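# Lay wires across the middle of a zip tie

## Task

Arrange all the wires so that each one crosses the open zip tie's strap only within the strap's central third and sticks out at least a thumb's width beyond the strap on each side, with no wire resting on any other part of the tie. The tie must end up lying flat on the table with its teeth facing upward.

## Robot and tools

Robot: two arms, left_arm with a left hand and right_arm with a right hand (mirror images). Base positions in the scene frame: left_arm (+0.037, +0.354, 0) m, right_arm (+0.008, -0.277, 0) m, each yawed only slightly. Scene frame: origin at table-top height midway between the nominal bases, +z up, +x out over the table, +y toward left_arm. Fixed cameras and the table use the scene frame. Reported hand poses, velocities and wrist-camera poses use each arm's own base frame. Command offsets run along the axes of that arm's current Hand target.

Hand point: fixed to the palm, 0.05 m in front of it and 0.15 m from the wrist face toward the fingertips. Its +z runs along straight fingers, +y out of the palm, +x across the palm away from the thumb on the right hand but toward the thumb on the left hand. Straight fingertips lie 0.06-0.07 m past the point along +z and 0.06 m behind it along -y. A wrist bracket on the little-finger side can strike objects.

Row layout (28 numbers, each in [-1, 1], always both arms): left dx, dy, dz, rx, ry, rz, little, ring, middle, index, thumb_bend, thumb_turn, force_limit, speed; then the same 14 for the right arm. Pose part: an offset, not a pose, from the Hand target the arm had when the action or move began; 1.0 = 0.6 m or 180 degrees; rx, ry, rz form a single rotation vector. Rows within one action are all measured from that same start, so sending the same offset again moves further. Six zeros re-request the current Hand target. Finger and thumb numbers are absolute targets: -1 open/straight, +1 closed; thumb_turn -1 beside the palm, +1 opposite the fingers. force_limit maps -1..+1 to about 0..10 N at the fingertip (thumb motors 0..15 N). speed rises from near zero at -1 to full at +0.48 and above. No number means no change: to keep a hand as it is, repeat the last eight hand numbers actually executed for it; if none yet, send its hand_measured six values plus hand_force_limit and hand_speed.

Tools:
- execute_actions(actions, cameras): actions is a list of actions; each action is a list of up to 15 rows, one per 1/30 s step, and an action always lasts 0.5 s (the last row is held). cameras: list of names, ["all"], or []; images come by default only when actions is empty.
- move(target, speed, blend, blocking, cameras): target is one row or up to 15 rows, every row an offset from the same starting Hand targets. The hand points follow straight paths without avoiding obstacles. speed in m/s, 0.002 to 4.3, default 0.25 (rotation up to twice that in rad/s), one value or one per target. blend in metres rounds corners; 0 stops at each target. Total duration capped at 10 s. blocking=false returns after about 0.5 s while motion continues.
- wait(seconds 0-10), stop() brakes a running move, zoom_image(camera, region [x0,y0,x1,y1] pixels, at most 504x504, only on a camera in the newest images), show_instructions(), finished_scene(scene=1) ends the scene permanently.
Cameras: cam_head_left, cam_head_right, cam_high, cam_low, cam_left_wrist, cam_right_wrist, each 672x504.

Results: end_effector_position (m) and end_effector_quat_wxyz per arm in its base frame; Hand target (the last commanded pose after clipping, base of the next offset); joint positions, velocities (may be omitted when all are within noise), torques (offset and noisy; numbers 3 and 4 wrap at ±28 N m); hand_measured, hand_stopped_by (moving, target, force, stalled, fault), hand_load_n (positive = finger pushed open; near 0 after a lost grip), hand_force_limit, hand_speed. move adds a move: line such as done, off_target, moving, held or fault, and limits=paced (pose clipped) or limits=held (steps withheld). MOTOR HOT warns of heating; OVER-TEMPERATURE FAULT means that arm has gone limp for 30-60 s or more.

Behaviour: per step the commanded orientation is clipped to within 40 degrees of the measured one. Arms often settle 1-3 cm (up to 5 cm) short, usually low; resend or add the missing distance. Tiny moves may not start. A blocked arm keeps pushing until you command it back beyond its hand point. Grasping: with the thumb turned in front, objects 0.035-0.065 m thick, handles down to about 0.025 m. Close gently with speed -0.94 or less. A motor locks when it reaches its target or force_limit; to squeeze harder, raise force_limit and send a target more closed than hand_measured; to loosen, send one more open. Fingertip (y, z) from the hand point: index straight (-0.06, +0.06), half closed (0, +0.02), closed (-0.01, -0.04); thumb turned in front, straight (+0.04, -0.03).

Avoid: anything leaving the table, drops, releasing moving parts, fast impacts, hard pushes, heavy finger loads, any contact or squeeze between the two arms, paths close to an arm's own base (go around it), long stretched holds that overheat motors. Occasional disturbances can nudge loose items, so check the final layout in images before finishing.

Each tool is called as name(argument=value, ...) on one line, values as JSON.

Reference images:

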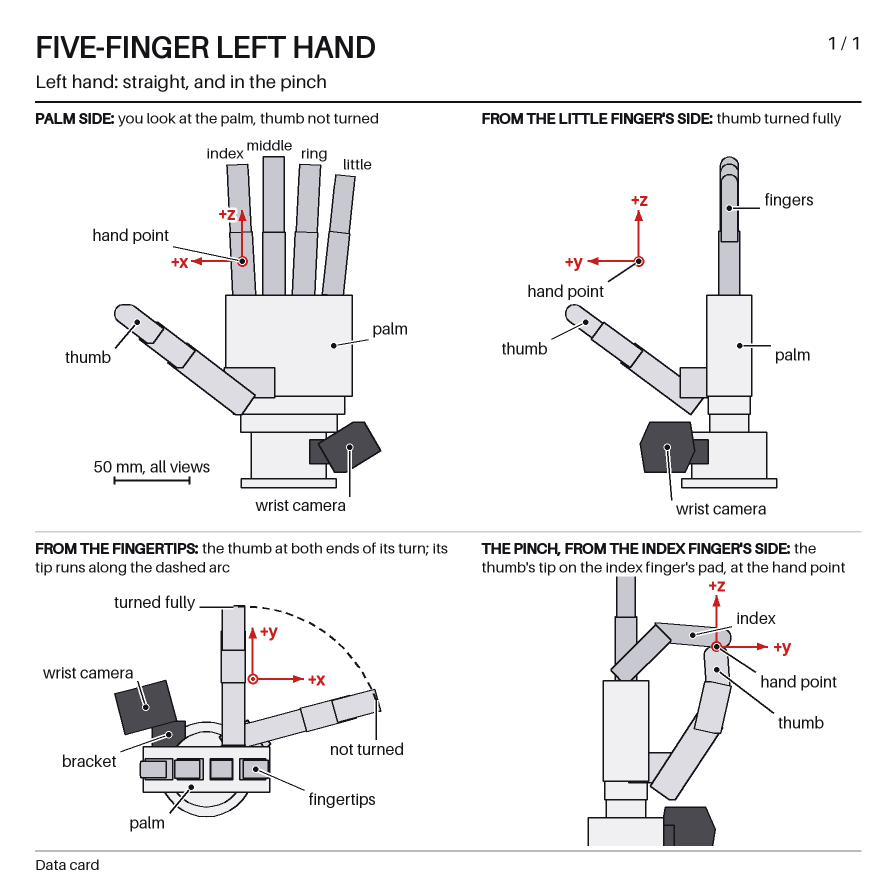

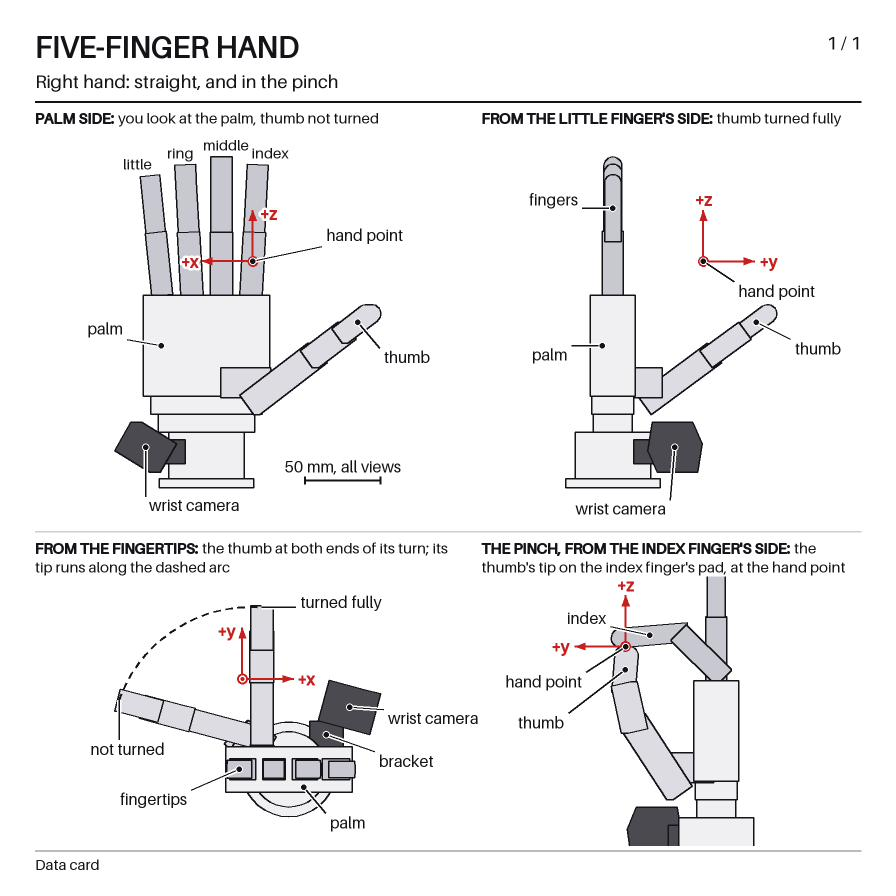

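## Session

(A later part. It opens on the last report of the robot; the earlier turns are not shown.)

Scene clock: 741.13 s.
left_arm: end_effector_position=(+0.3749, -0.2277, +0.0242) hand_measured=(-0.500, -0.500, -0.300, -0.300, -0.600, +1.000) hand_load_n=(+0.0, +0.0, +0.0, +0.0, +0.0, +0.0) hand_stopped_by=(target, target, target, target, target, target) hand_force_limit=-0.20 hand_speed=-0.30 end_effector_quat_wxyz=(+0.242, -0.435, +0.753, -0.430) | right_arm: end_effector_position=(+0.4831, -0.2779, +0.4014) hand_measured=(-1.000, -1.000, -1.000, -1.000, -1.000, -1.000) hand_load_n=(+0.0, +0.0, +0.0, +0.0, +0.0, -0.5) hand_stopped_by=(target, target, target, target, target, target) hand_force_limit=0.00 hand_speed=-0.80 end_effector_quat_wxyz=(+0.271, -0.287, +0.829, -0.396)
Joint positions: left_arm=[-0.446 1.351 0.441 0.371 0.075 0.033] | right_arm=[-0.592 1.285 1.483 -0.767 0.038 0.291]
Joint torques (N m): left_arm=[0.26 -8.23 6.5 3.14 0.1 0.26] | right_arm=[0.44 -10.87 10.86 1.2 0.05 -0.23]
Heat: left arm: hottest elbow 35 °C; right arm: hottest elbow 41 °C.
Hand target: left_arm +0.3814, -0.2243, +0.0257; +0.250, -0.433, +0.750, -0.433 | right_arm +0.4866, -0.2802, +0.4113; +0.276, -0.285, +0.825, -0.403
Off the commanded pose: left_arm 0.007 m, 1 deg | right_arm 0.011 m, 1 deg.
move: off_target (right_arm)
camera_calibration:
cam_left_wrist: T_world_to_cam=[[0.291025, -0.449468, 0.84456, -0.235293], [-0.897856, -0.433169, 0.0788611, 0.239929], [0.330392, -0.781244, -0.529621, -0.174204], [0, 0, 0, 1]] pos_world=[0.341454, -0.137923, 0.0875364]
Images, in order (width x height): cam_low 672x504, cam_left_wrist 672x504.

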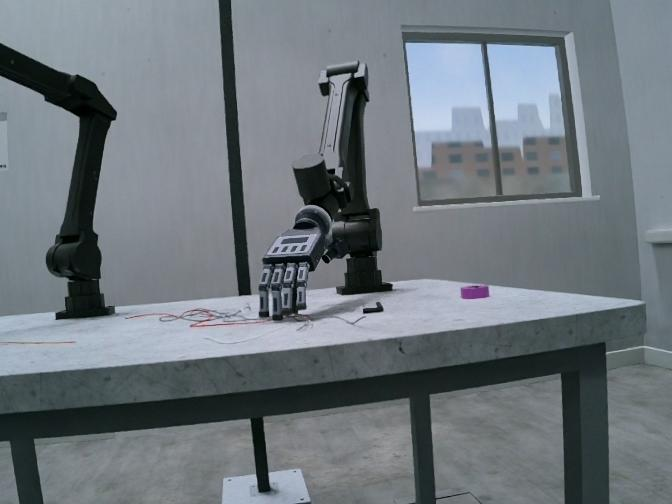

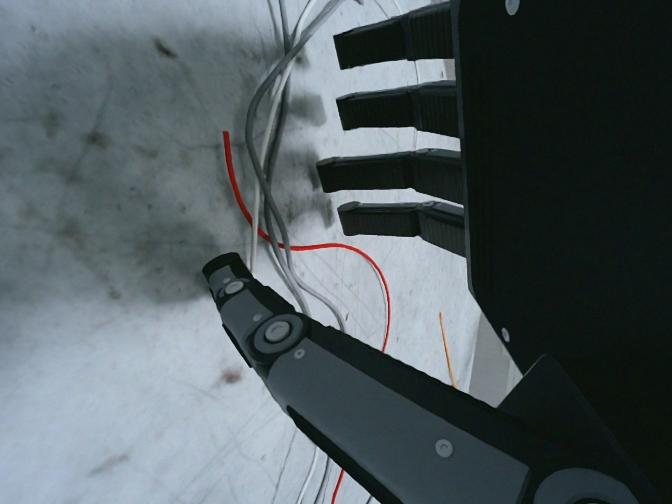

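move(target=[[0,0,0,0,0,0,-0.5,-0.5,0.15,0.15,-0.6,1,-0.2,-0.6, 0,0,0,0,0,0,-1,-1,-1,-1,-1,-1,0,-0.8],[0,0.0115,0.0067,0,0,0,-0.5,-0.5,0.3,0.3,-0.45,1,-0.2,-0.6, 0,0,0,0,0,0,-1,-1,-1,-1,-1,-1,0,-0.8]], speed=0.04, cameras=["cam_left_wrist","cam_low"])

zoom_image(camera="cam_left_wrist", region=[100, 60, 450, 410])

zoom_image(camera="cam_low", region=[220, 230, 400, 350])

Scene clock: 756.90 s.
left_arm: end_effector_position=(+0.3770, -0.2288, +0.0197) hand_measured=(-0.500, -0.500, +0.300, +0.300, -0.450, +1.000) hand_load_n=(+0.0, +0.0, +0.0, +0.0, +0.0, +0.0) hand_stopped_by=(target, target, target, target, target, target) hand_force_limit=-0.20 hand_speed=-0.60 end_effector_quat_wxyz=(+0.244, -0.434, +0.751, -0.434) | right_arm: end_effector_position=(+0.4831, -0.2779, +0.4014) hand_measured=(-1.000, -1.000, -1.000, -1.000, -1.000, -1.000) hand_load_n=(+0.5, -0.5, +0.0, +0.0, +0.0, +0.0) hand_stopped_by=(target, target, target, target, target, target) hand_force_limit=0.00 hand_speed=-0.80 end_effector_quat_wxyz=(+0.271, -0.287, +0.829, -0.396)
Joint positions: left_arm=[-0.446 1.376 0.437 0.408 0.076 0.034] | right_arm=[-0.592 1.285 1.483 -0.767 0.038 0.291]
Joint torques (N m): left_arm=[1.32 -7.94 5.98 3.21 0.12 0.22] | right_arm=[0.5 -10.64 10.67 1.2 0.07 -0.23]
Heat: left arm: hottest elbow 35 °C; right arm: hottest elbow 41 °C.
Hand target: left_arm +0.3814, -0.2243, +0.0176; +0.250, -0.433, +0.750, -0.433 | right_arm +0.4866, -0.2802, +0.4113; +0.276, -0.285, +0.825, -0.403
Off the commanded pose: left_arm 0.007 m, 1 deg | right_arm 0.011 m, 1 deg.
move: off_target (right_arm)
camera_calibration:
cam_left_wrist: T_world_to_cam=[[0.283988, -0.446396, 0.848576, -0.229403], [-0.898798, -0.432165, 0.0734541, 0.242388], [0.333935, -0.783558, -0.52395, -0.180181], [0, 0, 0, 1]] pos_world=[0.343175, -0.138835, 0.0824555]
Images, in order (width x height): cam_low 672x504, cam_left_wrist 672x504.

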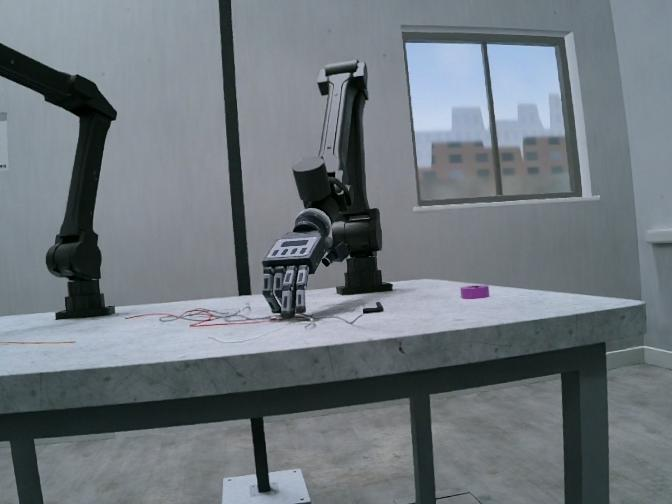

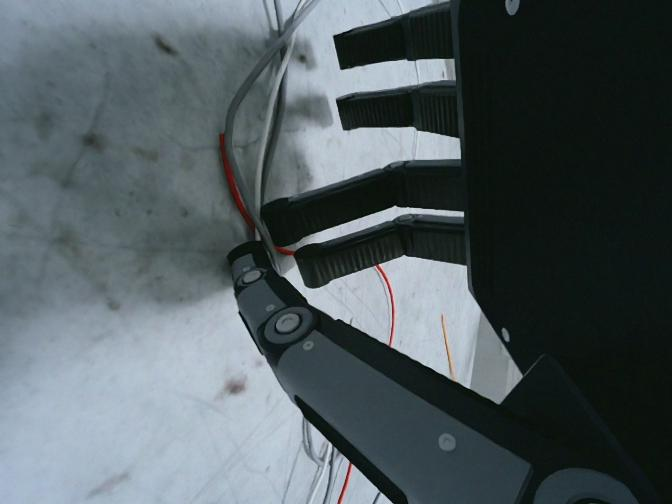

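Scaled by 1.440 from the camera's 672x504 image, which has a finer 960x720 frame.

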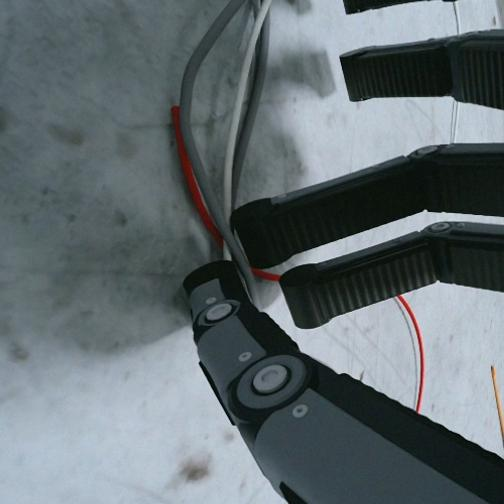

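Scaled by 2.800 from the camera's 672x504 image, which has a finer 960x720 frame.

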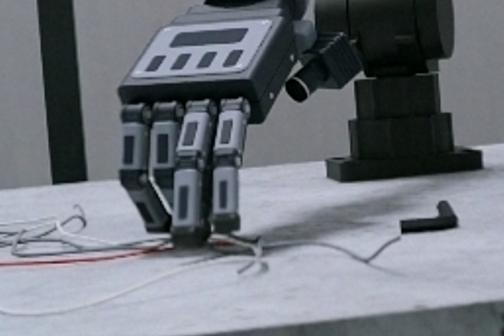

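move(target=[[0,0,0,0,0,0,-0.5,-0.5,0.38,0.38,-0.38,1,-0.2,-0.7, 0,0,0,0,0,0,-1,-1,-1,-1,-1,-1,0,-0.8],[0,0.0087,0.005,0,0,0,-0.5,-0.5,0.7,0.7,-0.34,1,-0.1,-0.75, 0,0,0,0,0,0,-1,-1,-1,-1,-1,-1,0,-0.8]], speed=0.04, cameras=["cam_left_wrist","cam_low"])

zoom_image(camera="cam_left_wrist", region=[100, 60, 450, 410])

zoom_image(camera="cam_low", region=[220, 230, 400, 350])

Scene clock: 768.27 s.
left_arm: end_effector_position=(+0.3789, -0.2298, +0.0171) hand_measured=(-0.500, -0.500, +0.378, +0.700, -0.388, +1.000) hand_load_n=(+0.0, +0.0, +5.5, +0.0, +7.5, +1.0) hand_stopped_by=(target, target, force, target, force, target) hand_force_limit=-0.10 hand_speed=-0.75 end_effector_quat_wxyz=(+0.246, -0.432, +0.749, -0.437) | right_arm: end_effector_position=(+0.4831, -0.2779, +0.4014) hand_measured=(-1.000, -1.000, -1.000, -1.000, -1.000, -1.000) hand_load_n=(+0.0, +0.0, +0.0, +0.0, +0.0, +0.0) hand_stopped_by=(target, target, target, target, target, target) hand_force_limit=0.00 hand_speed=-0.80 end_effector_quat_wxyz=(+0.271, -0.287, +0.829, -0.396)
Joint positions: left_arm=[-0.446 1.393 0.434 0.438 0.077 0.034] | right_arm=[-0.592 1.285 1.483 -0.767 0.038 0.291]
Joint torques (N m): left_arm=[0.5 -7.94 5.7 3.07 0.04 0.23] | right_arm=[0.44 -10.34 10.81 1.16 0.09 -0.21]
Heat: left arm: hottest elbow 35 °C; right arm: hottest elbow 41 °C.
Hand target: left_arm +0.3814, -0.2244, +0.0117; +0.250, -0.432, +0.750, -0.433 | right_arm +0.4866, -0.2802, +0.4113; +0.276, -0.285, +0.825, -0.403
Off the commanded pose: left_arm 0.008 m, 1 deg | right_arm 0.011 m, 1 deg.
move: off_target (right_arm)
camera_calibration:
cam_left_wrist: T_world_to_cam=[[0.276597, -0.442871, 0.852854, -0.224614], [-0.899536, -0.43158, 0.0676255, 0.244308], [0.338126, -0.785878, -0.517752, -0.185157], [0, 0, 0, 1]] pos_world=[0.344498, -0.139547, 0.0791765]
Images, in order (width x height): cam_low 672x504, cam_left_wrist 672x504.

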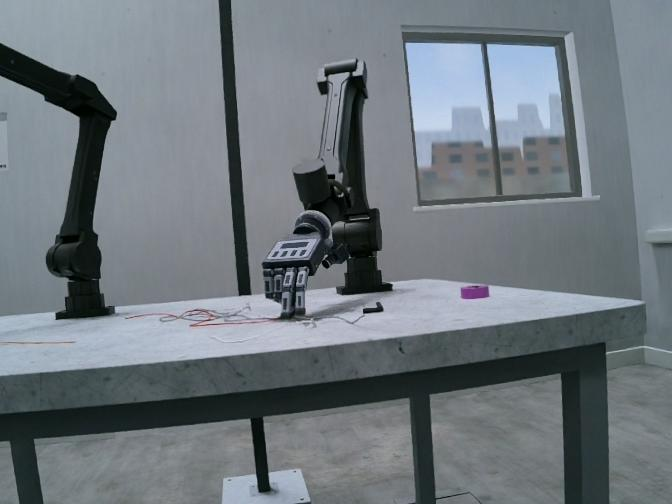

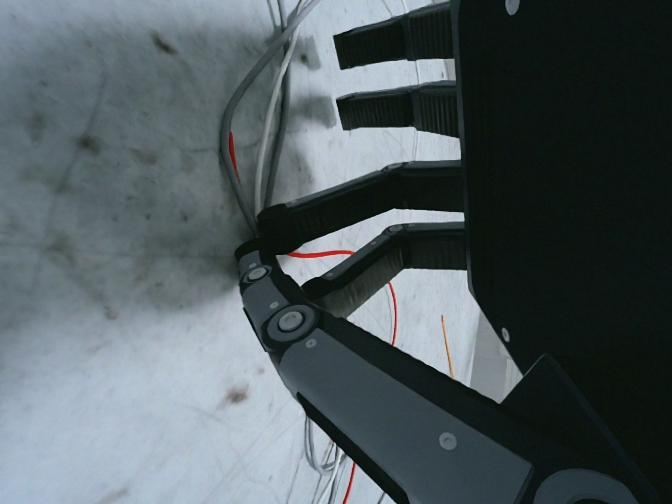

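Scaled by 1.440 from the camera's 672x504 image, which has a finer 960x720 frame.

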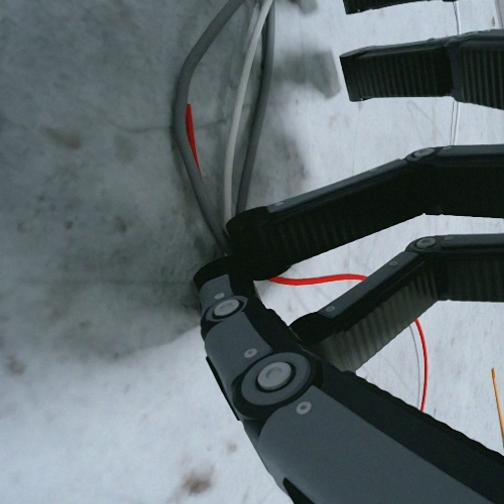

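Scaled by 2.800 from the camera's 672x504 image, which has a finer 960x720 frame.

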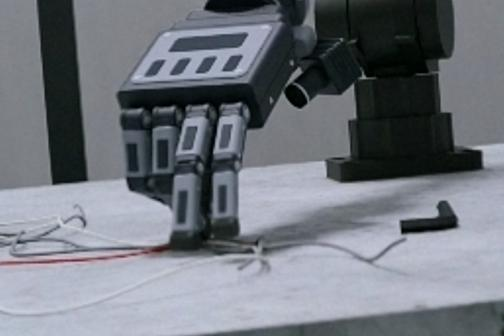

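move(target=[0,-0.0794,-0.0458,0,0,0,-0.5,-0.5,0.7,0.7,-0.34,1,-0.1,-0.75, 0,0,0,0,0,0,-1,-1,-1,-1,-1,-1,0,-0.8], speed=0.05, cameras=["cam_left_wrist","cam_low","cam_head_right","cam_head_left"])

zoom_image(camera="cam_left_wrist", region=[60, 0, 460, 400])

zoom_image(camera="cam_low", region=[180, 210, 390, 350])

Scene clock: 779.53 s.
left_arm: end_effector_position=(+0.3612, -0.2214, +0.0456) hand_measured=(-0.500, -0.500, +0.378, +0.700, -0.388, +1.000) hand_load_n=(-0.5, +0.0, +5.0, +0.0, +7.5, +0.5) hand_stopped_by=(target, target, force, target, force, target) hand_force_limit=-0.10 hand_speed=-0.75 end_effector_quat_wxyz=(+0.235, -0.439, +0.758, -0.421) | right_arm: end_effector_position=(+0.4831, -0.2779, +0.4014) hand_measured=(-1.000, -1.000, -1.000, -1.000, -1.000, -1.000) hand_load_n=(+0.0, +0.0, +0.0, +0.0, +0.0, +0.0) hand_stopped_by=(target, target, target, target, target, target) hand_force_limit=0.00 hand_speed=-0.80 end_effector_quat_wxyz=(+0.271, -0.287, +0.829, -0.396)
Joint positions: left_arm=[-0.446 1.233 0.446 0.222 0.077 0.034] | right_arm=[-0.592 1.285 1.483 -0.767 0.038 0.291]
Joint torques (N m): left_arm=[0.79 -8.7 9.74 1.89 0.06 0.24] | right_arm=[0.03 -10.7 10.67 1.11 0.06 -0.21]
Heat: left arm: hottest elbow 34 °C; right arm: hottest elbow 41 °C.
Hand target: left_arm +0.3814, -0.2244, +0.0667; +0.250, -0.432, +0.750, -0.433 | right_arm +0.4866, -0.2802, +0.4113; +0.276, -0.285, +0.825, -0.403
Off the commanded pose: left_arm 0.029 m, 2 deg | right_arm 0.011 m, 1 deg.
move: off_target (left_arm, right_arm)
camera_calibration:
cam_left_wrist: T_world_to_cam=[[0.310244, -0.458929, 0.832546, -0.255052], [-0.896299, -0.433096, 0.0952635, 0.227389], [0.316853, -0.775765, -0.545703, -0.146597], [0, 0, 0, 1]] pos_world=[0.329387, -0.132294, 0.110682]
Images, in order (width x height): cam_head_left 672x504, cam_head_right 672x504, cam_low 672x504, cam_left_wrist 672x504.

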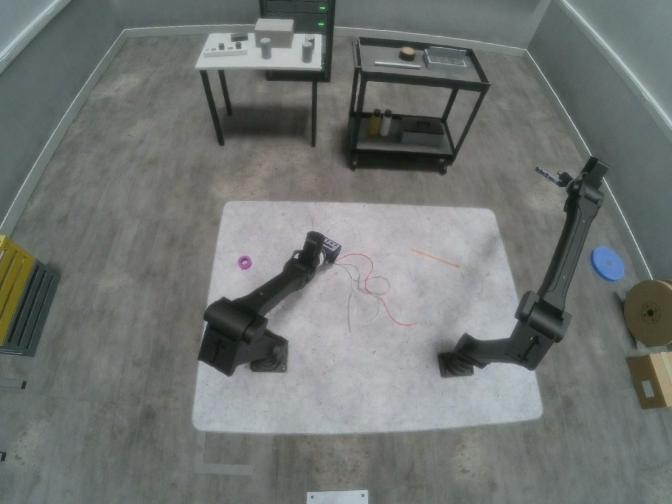

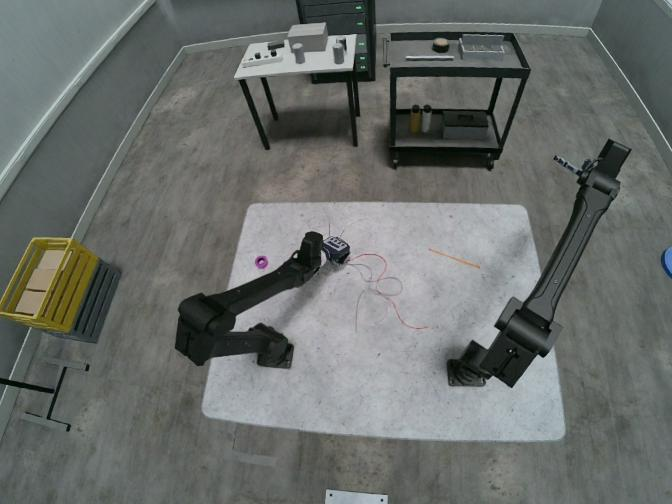

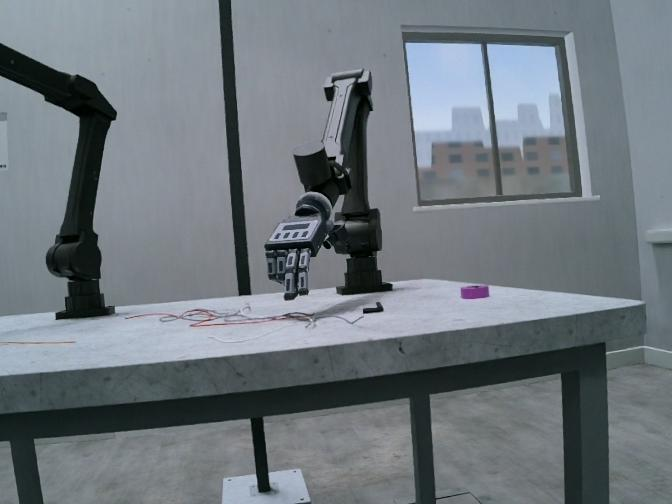

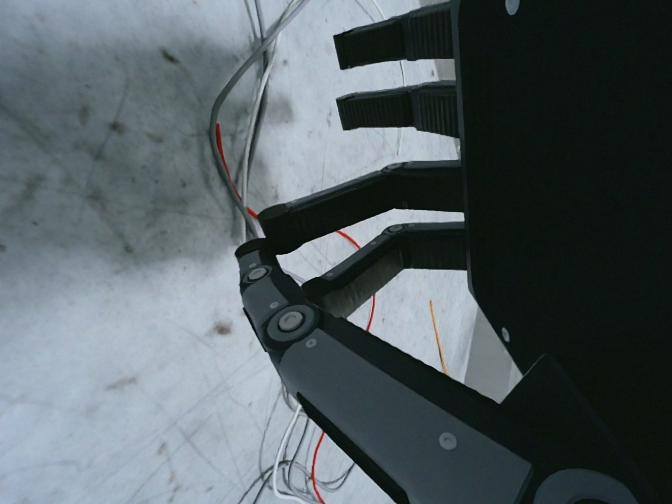

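Scaled by 1.260 from the camera's 672x504 image, which has a finer 960x720 frame.

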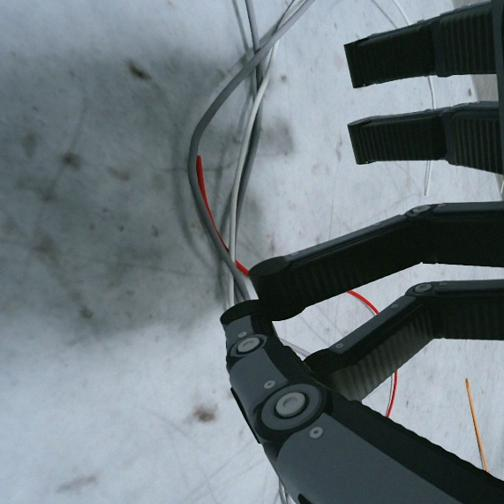

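Scaled by 2.400 from the camera's 672x504 image, which has a finer 960x720 frame.

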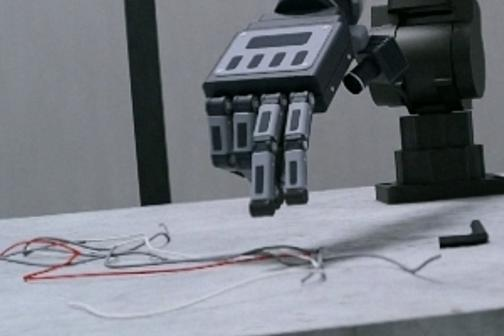

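zoom_image(camera="cam_low", region=[120, 290, 270, 350])

zoom_image(camera="cam_low", region=[250, 290, 400, 350])

zoom_image(camera="cam_head_right", region=[310, 200, 450, 340])

Scaled by 3.360 from the camera's 672x504 image, which has a finer 960x720 frame.

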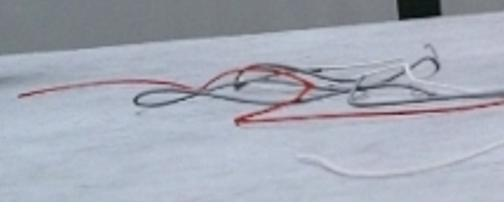

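Scaled by 3.360 from the camera's 672x504 image, which has a finer 960x720 frame.

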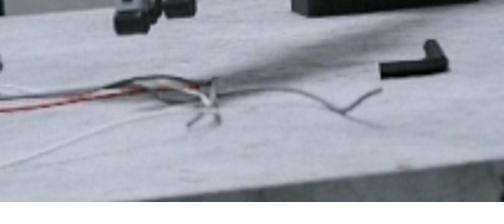

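Scaled by 3.600 from the camera's 672x504 image, which has a finer 960x720 frame.

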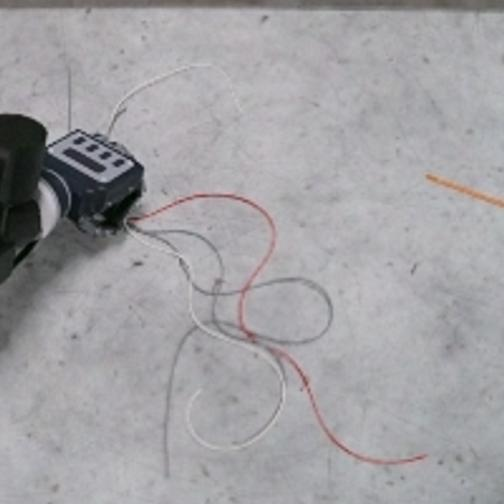

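move(target=[0,0,0,0,0,0,-0.5,-0.5,-0.3,-0.3,-0.6,1,-0.1,-0.2, 0,0,0,0,0,0,-1,-1,-1,-1,-1,-1,0,-0.8], speed=0.1, cameras=["cam_left_wrist"])

zoom_image(camera="cam_left_wrist", region=[60, 0, 460, 400])

Scene clock: 824.93 s.
left_arm: end_effector_position=(+0.3612, -0.2213, +0.0455) hand_measured=(-0.500, -0.500, -0.300, -0.300, -0.600, +1.000) hand_load_n=(+0.0, +0.0, +0.0, +0.0, +0.0, +0.0) hand_stopped_by=(target, target, target, target, target, target) hand_force_limit=-0.10 hand_speed=-0.20 end_effector_quat_wxyz=(+0.235, -0.439, +0.758, -0.421) | right_arm: end_effector_position=(+0.4831, -0.2779, +0.4014) hand_measured=(-1.000, -1.000, -1.000, -1.000, -1.000, -1.000) hand_load_n=(+0.0, +0.0, +0.0, +0.0, +0.0, +0.0) hand_stopped_by=(target, target, target, target, target, target) hand_force_limit=0.00 hand_speed=-0.80 end_effector_quat_wxyz=(+0.271, -0.287, +0.829, -0.396)
Joint positions: left_arm=[-0.446 1.233 0.446 0.222 0.077 0.034] | right_arm=[-0.592 1.285 1.483 -0.767 0.038 0.291]
Joint torques (N m): left_arm=[0.97 -8.82 9.88 1.89 0.07 0.21] | right_arm=[0.44 -10.4 10.7 1.18 0.01 -0.22]
Heat: left arm: hottest elbow 37 °C; right arm: hottest elbow 41 °C.
Hand target: left_arm +0.3814, -0.2244, +0.0666; +0.250, -0.432, +0.750, -0.433 | right_arm +0.4866, -0.2802, +0.4113; +0.276, -0.285, +0.825, -0.403
Off the commanded pose: left_arm 0.029 m, 3 deg | right_arm 0.011 m, 1 deg.
move: off_target (left_arm, right_arm)
camera_calibration:
cam_left_wrist: T_world_to_cam=[[0.310206, -0.45936, 0.832323, -0.25507], [-0.896393, -0.432927, 0.0951517, 0.227455], [0.316626, -0.775605, -0.546063, -0.146461], [0, 0, 0, 1]] pos_world=[0.329386, -0.132294, 0.110681]
Images, in order (width x height): cam_left_wrist 672x504.

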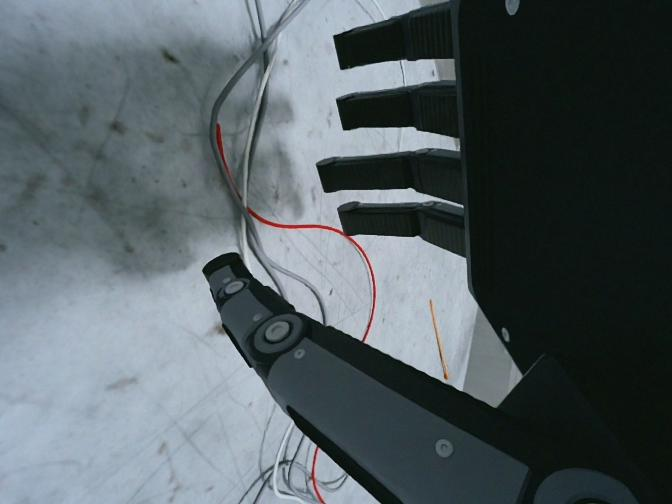

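Scaled by 1.260 from the camera's 672x504 image, which has a finer 960x720 frame.

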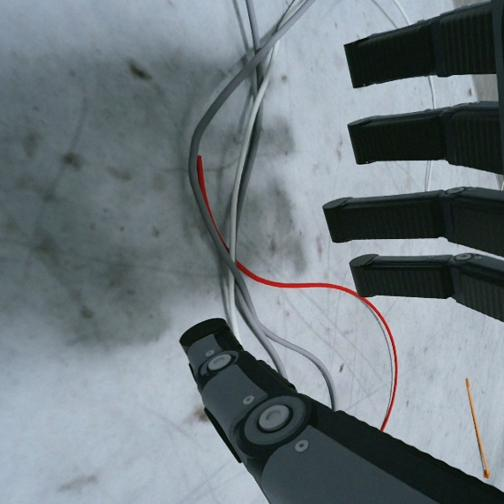

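move(target=[[0.0046,0.0218,0.0077,0,0.0481,0.0278,-0.5,-0.5,-0.3,-0.3,-0.6,1,-0.1,-0.2, 0,0,0,0,0,0,-1,-1,-1,-1,-1,-1,0,-0.8],[0.0046,0.0587,0.029,0,0.0481,0.0278,-0.5,-0.5,-0.3,-0.3,-0.6,1,-0.1,-0.2, 0,0,0,0,0,0,-1,-1,-1,-1,-1,-1,0,-0.8]], speed=[0.1,0.05], cameras=["cam_left_wrist"])

zoom_image(camera="cam_left_wrist", region=[100, 60, 450, 410])

Scene clock: 874.97 s.
left_arm: end_effector_position=(+0.3642, -0.2260, +0.0217) hand_measured=(-0.500, -0.500, -0.300, -0.300, -0.600, +1.000) hand_load_n=(+0.0, +0.0, +0.0, +0.0, +0.0, +0.0) hand_stopped_by=(target, target, target, target, target, target) hand_force_limit=-0.10 hand_speed=-0.20 end_effector_quat_wxyz=(+0.199, -0.370, +0.790, -0.447) | right_arm: end_effector_position=(+0.4831, -0.2779, +0.4014) hand_measured=(-1.000, -1.000, -1.000, -1.000, -1.000, -1.000) hand_load_n=(+0.0, +0.0, +0.0, +0.0, +0.0, +0.0) hand_stopped_by=(target, target, target, target, target, target) hand_force_limit=0.00 hand_speed=-0.80 end_effector_quat_wxyz=(+0.271, -0.287, +0.829, -0.396)
Joint positions: left_arm=[-0.38 1.357 0.449 0.335 0.282 0.159] | right_arm=[-0.592 1.285 1.483 -0.767 0.038 0.291]
Joint torques (N m): left_arm=[0.67 -7.88 7.5 3.14 0.17 0.21] | right_arm=[0.62 -10.58 10.78 1.26 0.01 -0.2]
Heat: left arm: hottest elbow 38 °C; right arm: hottest elbow 42 °C.
Hand target: left_arm +0.3779, -0.2255, +0.0275; +0.212, -0.365, +0.785, -0.453 | right_arm +0.4866, -0.2802, +0.4113; +0.276, -0.285, +0.825, -0.403
Off the commanded pose: left_arm 0.015 m, 2 deg | right_arm 0.011 m, 1 deg.
move: off_target (left_arm, right_arm)
camera_calibration:
cam_left_wrist: T_world_to_cam=[[0.217875, -0.494877, 0.841206, -0.212786], [-0.958704, -0.269958, 0.0894919, 0.289994], [0.182803, -0.825965, -0.533258, -0.127011], [0, 0, 0, 1]] pos_world=[0.347597, -0.131924, 0.0853152]
Images, in order (width x height): cam_left_wrist 672x504.

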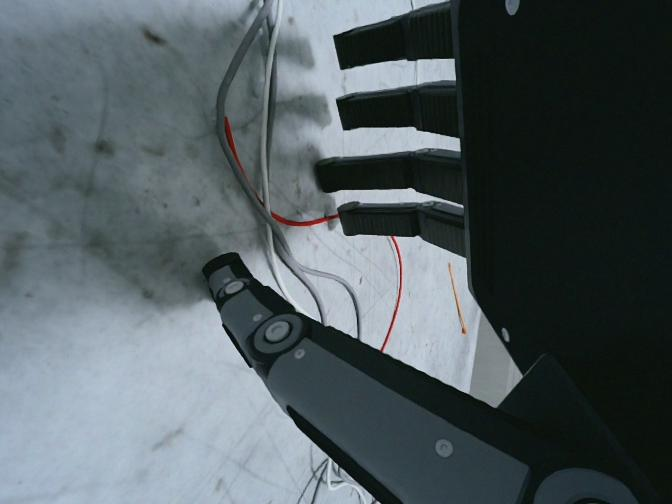

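Scaled by 1.440 from the camera's 672x504 image, which has a finer 960x720 frame.

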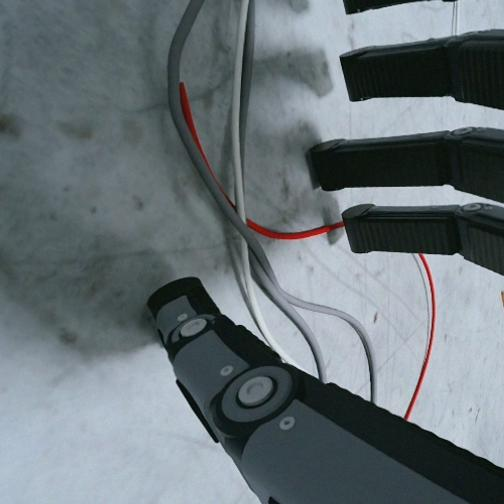

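move(target=[-0.0058,0.0008,0.0102,0,0,0,-0.5,-0.5,-0.3,-0.3,-0.6,1,-0.1,-0.2, 0,0,0,0,0,0,-1,-1,-1,-1,-1,-1,0,-0.8], speed=0.05, cameras=[])

Scene clock: 893.67 s.
left_arm: end_effector_position=(+0.3666, -0.2266, +0.0205) hand_measured=(-0.500, -0.500, -0.300, -0.300, -0.600, +1.000) hand_load_n=(+0.0, +0.0, -1.5, +0.0, +0.0, +0.0) hand_stopped_by=(target, target, target, target, target, target) hand_force_limit=-0.10 hand_speed=-0.20 end_effector_quat_wxyz=(+0.200, -0.369, +0.788, -0.451) | right_arm: end_effector_position=(+0.4831, -0.2779, +0.4014) hand_measured=(-1.000, -1.000, -1.000, -1.000, -1.000, -1.000) hand_load_n=(+0.0, +0.0, +0.0, +0.0, +0.0, +0.0) hand_stopped_by=(target, target, target, target, target, target) hand_force_limit=0.00 hand_speed=-0.80 end_effector_quat_wxyz=(+0.271, -0.287, +0.829, -0.396)
Joint positions: left_arm=[-0.376 1.37 0.449 0.356 0.29 0.159] | right_arm=[-0.592 1.285 1.483 -0.767 0.038 0.291]
Joint torques (N m): left_arm=[0.44 -7.24 8.08 2.69 -0.01 0.26] | right_arm=[0.32 -11.34 10.69 1.17 0.04 -0.2]
Heat: left arm: hottest elbow 37 °C; right arm: hottest elbow 42 °C.
Hand target: left_arm +0.3840, -0.2261, +0.0240; +0.212, -0.365, +0.785, -0.453 | right_arm +0.4866, -0.2802, +0.4113; +0.276, -0.285, +0.825, -0.403
Off the commanded pose: left_arm 0.018 m, 1 deg | right_arm 0.011 m, 1 deg.
move: off_target (left_arm, right_arm)
No camera images: "cameras" was empty.

move(target=[[0,0,0,0,0,0,-0.5,-0.5,0.15,0.15,-0.6,1,-0.1,-0.6, 0,0,0,0,0,0,-1,-1,-1,-1,-1,-1,0,-0.8],[0,0.013,0.0075,0,0,0,-0.5,-0.5,0.3,0.3,-0.45,1,-0.1,-0.6, 0,0,0,0,0,0,-1,-1,-1,-1,-1,-1,0,-0.8]], speed=0.04, cameras=["cam_left_wrist"])

zoom_image(camera="cam_left_wrist", region=[100, 60, 450, 410])

Scene clock: 913.33 s.
left_arm: end_effector_position=(+0.3721, -0.2284, +0.0167) hand_measured=(-0.500, -0.500, +0.300, +0.300, -0.450, +1.000) hand_load_n=(+0.0, +0.0, -0.5, +0.0, +0.5, +0.0) hand_stopped_by=(target, target, target, target, target, target) hand_force_limit=-0.10 hand_speed=-0.60 end_effector_quat_wxyz=(+0.203, -0.366, +0.786, -0.456) | right_arm: end_effector_position=(+0.4831, -0.2779, +0.4014) hand_measured=(-1.000, -1.000, -1.000, -1.000, -1.000, -1.000) hand_load_n=(+0.0, +0.0, +0.0, +0.0, +0.0, -0.5) hand_stopped_by=(target, target, target, target, target, target) hand_force_limit=0.00 hand_speed=-0.80 end_effector_quat_wxyz=(+0.271, -0.287, +0.829, -0.396)
Joint positions: left_arm=[-0.374 1.401 0.452 0.396 0.293 0.16] | right_arm=[-0.592 1.285 1.483 -0.767 0.038 0.291]
Joint torques (N m): left_arm=[0.62 -7.18 7.27 2.61 -0.1 0.26] | right_arm=[0.56 -10.52 10.65 1.13 0.02 -0.23]
Heat: left arm: hottest elbow 37 °C; right arm: hottest elbow 42 °C.
Hand target: left_arm +0.3838, -0.2260, +0.0148; +0.212, -0.366, +0.785, -0.453 | right_arm +0.4866, -0.2802, +0.4113; +0.276, -0.285, +0.825, -0.403
Off the commanded pose: left_arm 0.012 m, 1 deg | right_arm 0.011 m, 1 deg.
move: off_target (left_arm, right_arm); target 2's new numbers were sent with left_arm's hand 0.013 m and 1 deg from that target
camera_calibration:
cam_left_wrist: T_world_to_cam=[[0.201085, -0.485231, 0.85095, -0.203286], [-0.961181, -0.265283, 0.0758629, 0.299574], [0.188932, -0.833172, -0.519739, -0.137181], [0, 0, 0, 1]] pos_world=[0.354741, -0.133464, 0.0789615]
Images, in order (width x height): cam_left_wrist 672x504.

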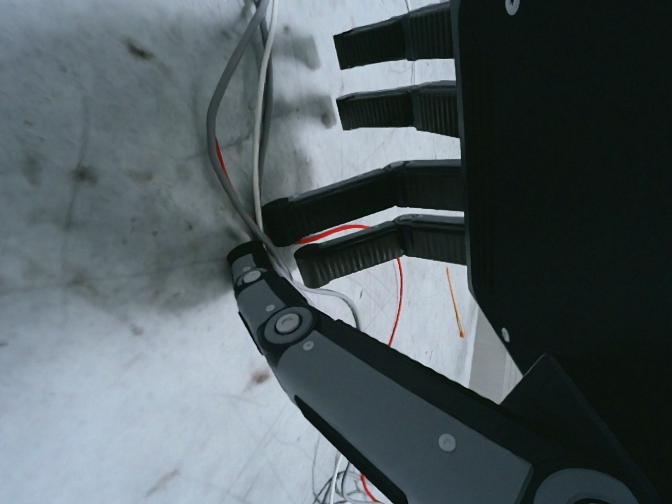

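Scaled by 1.440 from the camera's 672x504 image, which has a finer 960x720 frame.

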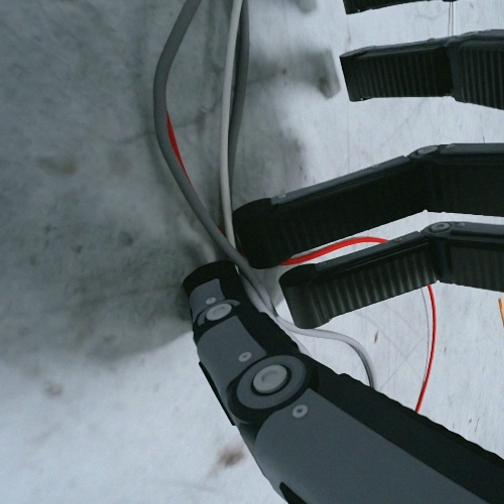

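move(target=[[0,0.0361,0.0208,0,0,0,-0.5,-0.5,0.3,0.3,-0.45,1,-0.1,-0.6, 0,0,0,0,0,0,-1,-1,-1,-1,-1,-1,0,-0.8],[0,0.0433,0.025,0,0,0,-0.5,-0.5,0.65,0.5,-0.4,1,0.3,-0.75, 0,0,0,0,0,0,-1,-1,-1,-1,-1,-1,0,-0.8]], speed=0.04, cameras=["cam_left_wrist"])

zoom_image(camera="cam_left_wrist", region=[100, 60, 450, 410])

Scene clock: 924.67 s.
left_arm: end_effector_position=(+0.3876, -0.2366, +0.0171) hand_measured=(-0.500, -0.500, +0.388, +0.500, -0.412, +1.000) hand_load_n=(+0.0, +0.0, +8.5, +0.0, +11.5, -0.5) hand_stopped_by=(target, target, force, target, force, target) hand_force_limit=0.30 hand_speed=-0.75 end_effector_quat_wxyz=(+0.222, -0.351, +0.772, -0.482) | right_arm: end_effector_position=(+0.4831, -0.2779, +0.4014) hand_measured=(-1.000, -1.000, -1.000, -1.000, -1.000, -1.000) hand_load_n=(+0.0, +0.0, +0.0, +0.0, +0.0, +0.0) hand_stopped_by=(target, target, target, target, target, target) hand_force_limit=0.00 hand_speed=-0.80 end_effector_quat_wxyz=(+0.271, -0.287, +0.829, -0.396)
Joint positions: left_arm=[-0.374 1.465 0.452 0.537 0.304 0.157] | right_arm=[-0.592 1.285 1.483 -0.767 0.038 0.291]
Joint torques (N m): left_arm=[0.62 -4.72 5.22 2.29 -0.5 0.26] | right_arm=[0.03 -10.99 10.78 1.24 0.04 -0.23]
Heat: left arm: hottest elbow 37 °C; right arm: hottest elbow 42 °C.
Hand target: left_arm +0.3840, -0.2260, -0.0151; +0.212, -0.365, +0.785, -0.453 | right_arm +0.4866, -0.2802, +0.4113; +0.276, -0.285, +0.825, -0.403
Off the commanded pose: left_arm 0.034 m, 4 deg | right_arm 0.011 m, 1 deg.
move: off_target (left_arm, right_arm); target 2's new numbers were sent with left_arm's hand 0.034 m and 4 deg from that target
camera_calibration:
cam_left_wrist: T_world_to_cam=[[0.138734, -0.456482, 0.87885, -0.180172], [-0.966415, -0.256248, 0.0194602, 0.317492], [0.21632, -0.852034, -0.476702, -0.162647], [0, 0, 0, 1]] pos_world=[0.367009, -0.13947, 0.0746314]
Images, in order (width x height): cam_left_wrist 672x504.

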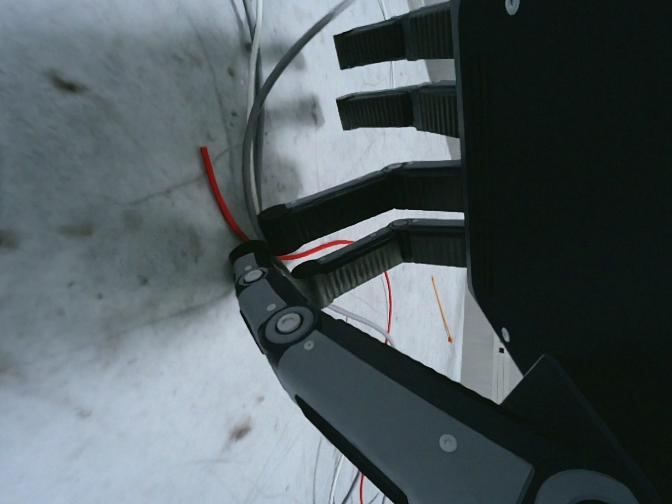

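Scaled by 1.440 from the camera's 672x504 image, which has a finer 960x720 frame.

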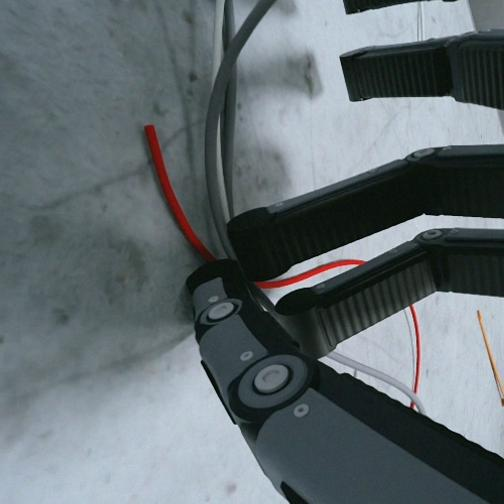

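move(target=[0,-0.1082,-0.0625,0,0,0,-0.5,-0.5,0.65,0.5,-0.4,1,0.3,-0.75, 0,0,0,0,0,0,-1,-1,-1,-1,-1,-1,0,-0.8], speed=0.05, cameras=["cam_left_wrist","cam_low"])

zoom_image(camera="cam_left_wrist", region=[60, 0, 460, 400])

zoom_image(camera="cam_low", region=[200, 240, 380, 360])

Scene clock: 934.87 s.
left_arm: end_effector_position=(+0.3631, -0.2243, +0.0403) hand_measured=(-0.500, -0.500, +0.388, +0.500, -0.412, +1.000) hand_load_n=(+0.0, +0.0, +8.5, +0.0, +12.0, -1.0) hand_stopped_by=(target, target, force, target, force, target) hand_force_limit=0.30 hand_speed=-0.75 end_effector_quat_wxyz=(+0.193, -0.373, +0.792, -0.444) | right_arm: end_effector_position=(+0.4831, -0.2779, +0.4014) hand_measured=(-1.000, -1.000, -1.000, -1.000, -1.000, -1.000) hand_load_n=(+0.0, +0.5, +0.0, +0.0, +0.0, +0.0) hand_stopped_by=(target, target, target, target, target, target) hand_force_limit=0.00 hand_speed=-0.80 end_effector_quat_wxyz=(+0.271, -0.287, +0.829, -0.396)
Joint positions: left_arm=[-0.374 1.291 0.475 0.228 0.291 0.16] | right_arm=[-0.592 1.285 1.483 -0.767 0.038 0.291]
Joint torques (N m): left_arm=[0.56 -9.47 9.42 1.78 0.02 0.23] | right_arm=[0.79 -10.17 10.56 1.33 0.05 -0.23]
Heat: left arm: hottest elbow 36 °C; right arm: hottest elbow 42 °C.
Hand target: left_arm +0.3839, -0.2260, +0.0599; +0.212, -0.366, +0.785, -0.453 | right_arm +0.4866, -0.2802, +0.4113; +0.276, -0.285, +0.825, -0.403
Off the commanded pose: left_arm 0.029 m, 3 deg | right_arm 0.011 m, 1 deg.
move: off_target (left_arm, right_arm)
camera_calibration:
cam_left_wrist: T_world_to_cam=[[0.229695, -0.496997, 0.8368, -0.231976], [-0.957702, -0.268549, 0.103384, 0.287158], [0.173341, -0.825151, -0.53766, -0.111671], [0, 0, 0, 1]] pos_world=[0.347653, -0.130321, 0.104388]
Images, in order (width x height): cam_low 672x504, cam_left_wrist 672x504.

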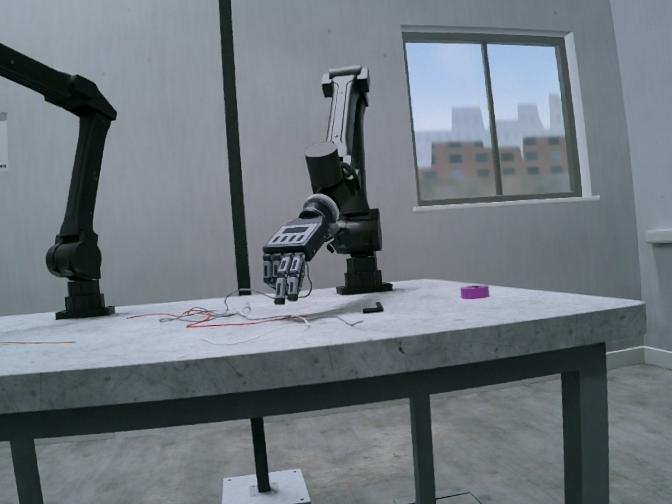

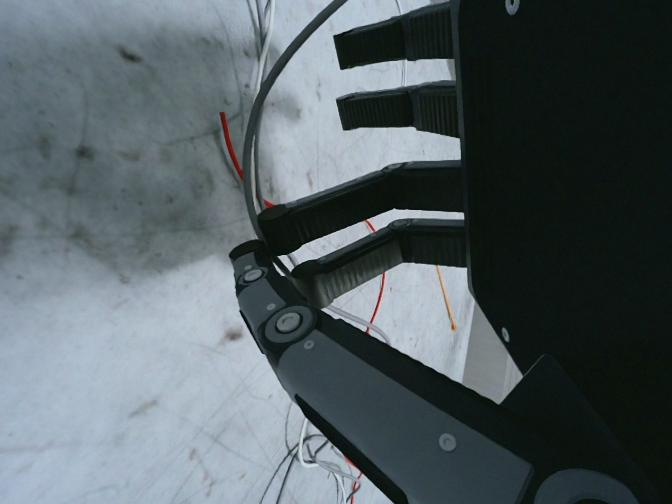

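Scaled by 1.260 from the camera's 672x504 image, which has a finer 960x720 frame.

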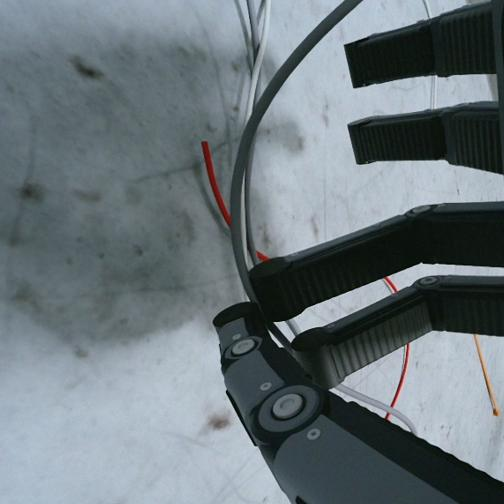

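Scaled by 2.800 from the camera's 672x504 image, which has a finer 960x720 frame.

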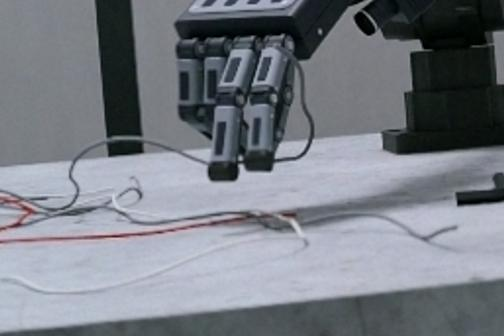

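zoom_image(camera="cam_left_wrist", region=[190, 0, 330, 140])

zoom_image(camera="cam_left_wrist", region=[190, 130, 330, 270])

zoom_image(camera="cam_left_wrist", region=[240, 364, 440, 504])

Scaled by 3.600 from the camera's 672x504 image, which has a finer 960x720 frame.

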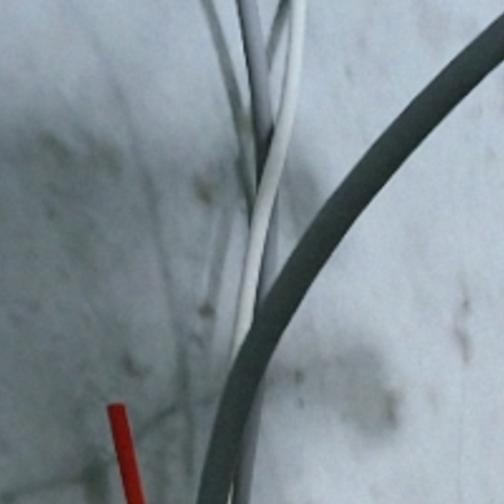

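Scaled by 3.600 from the camera's 672x504 image, which has a finer 960x720 frame.

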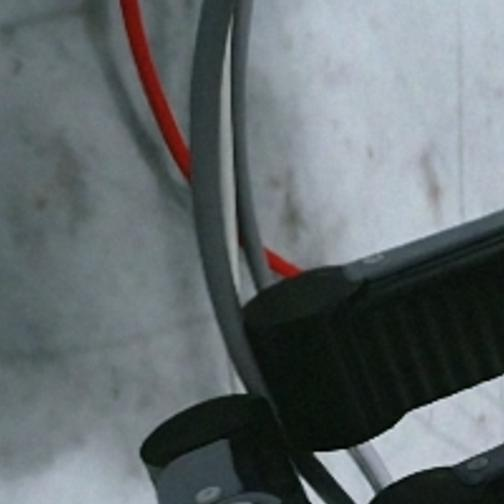

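Scaled by 2.520 from the camera's 672x504 image, which has a finer 960x720 frame.

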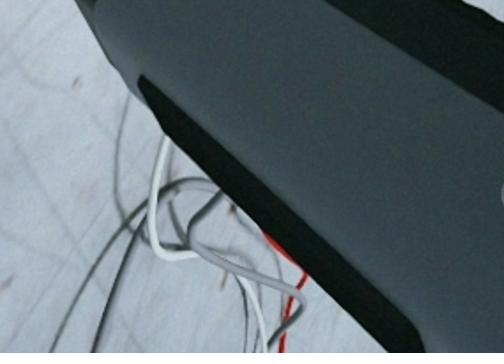

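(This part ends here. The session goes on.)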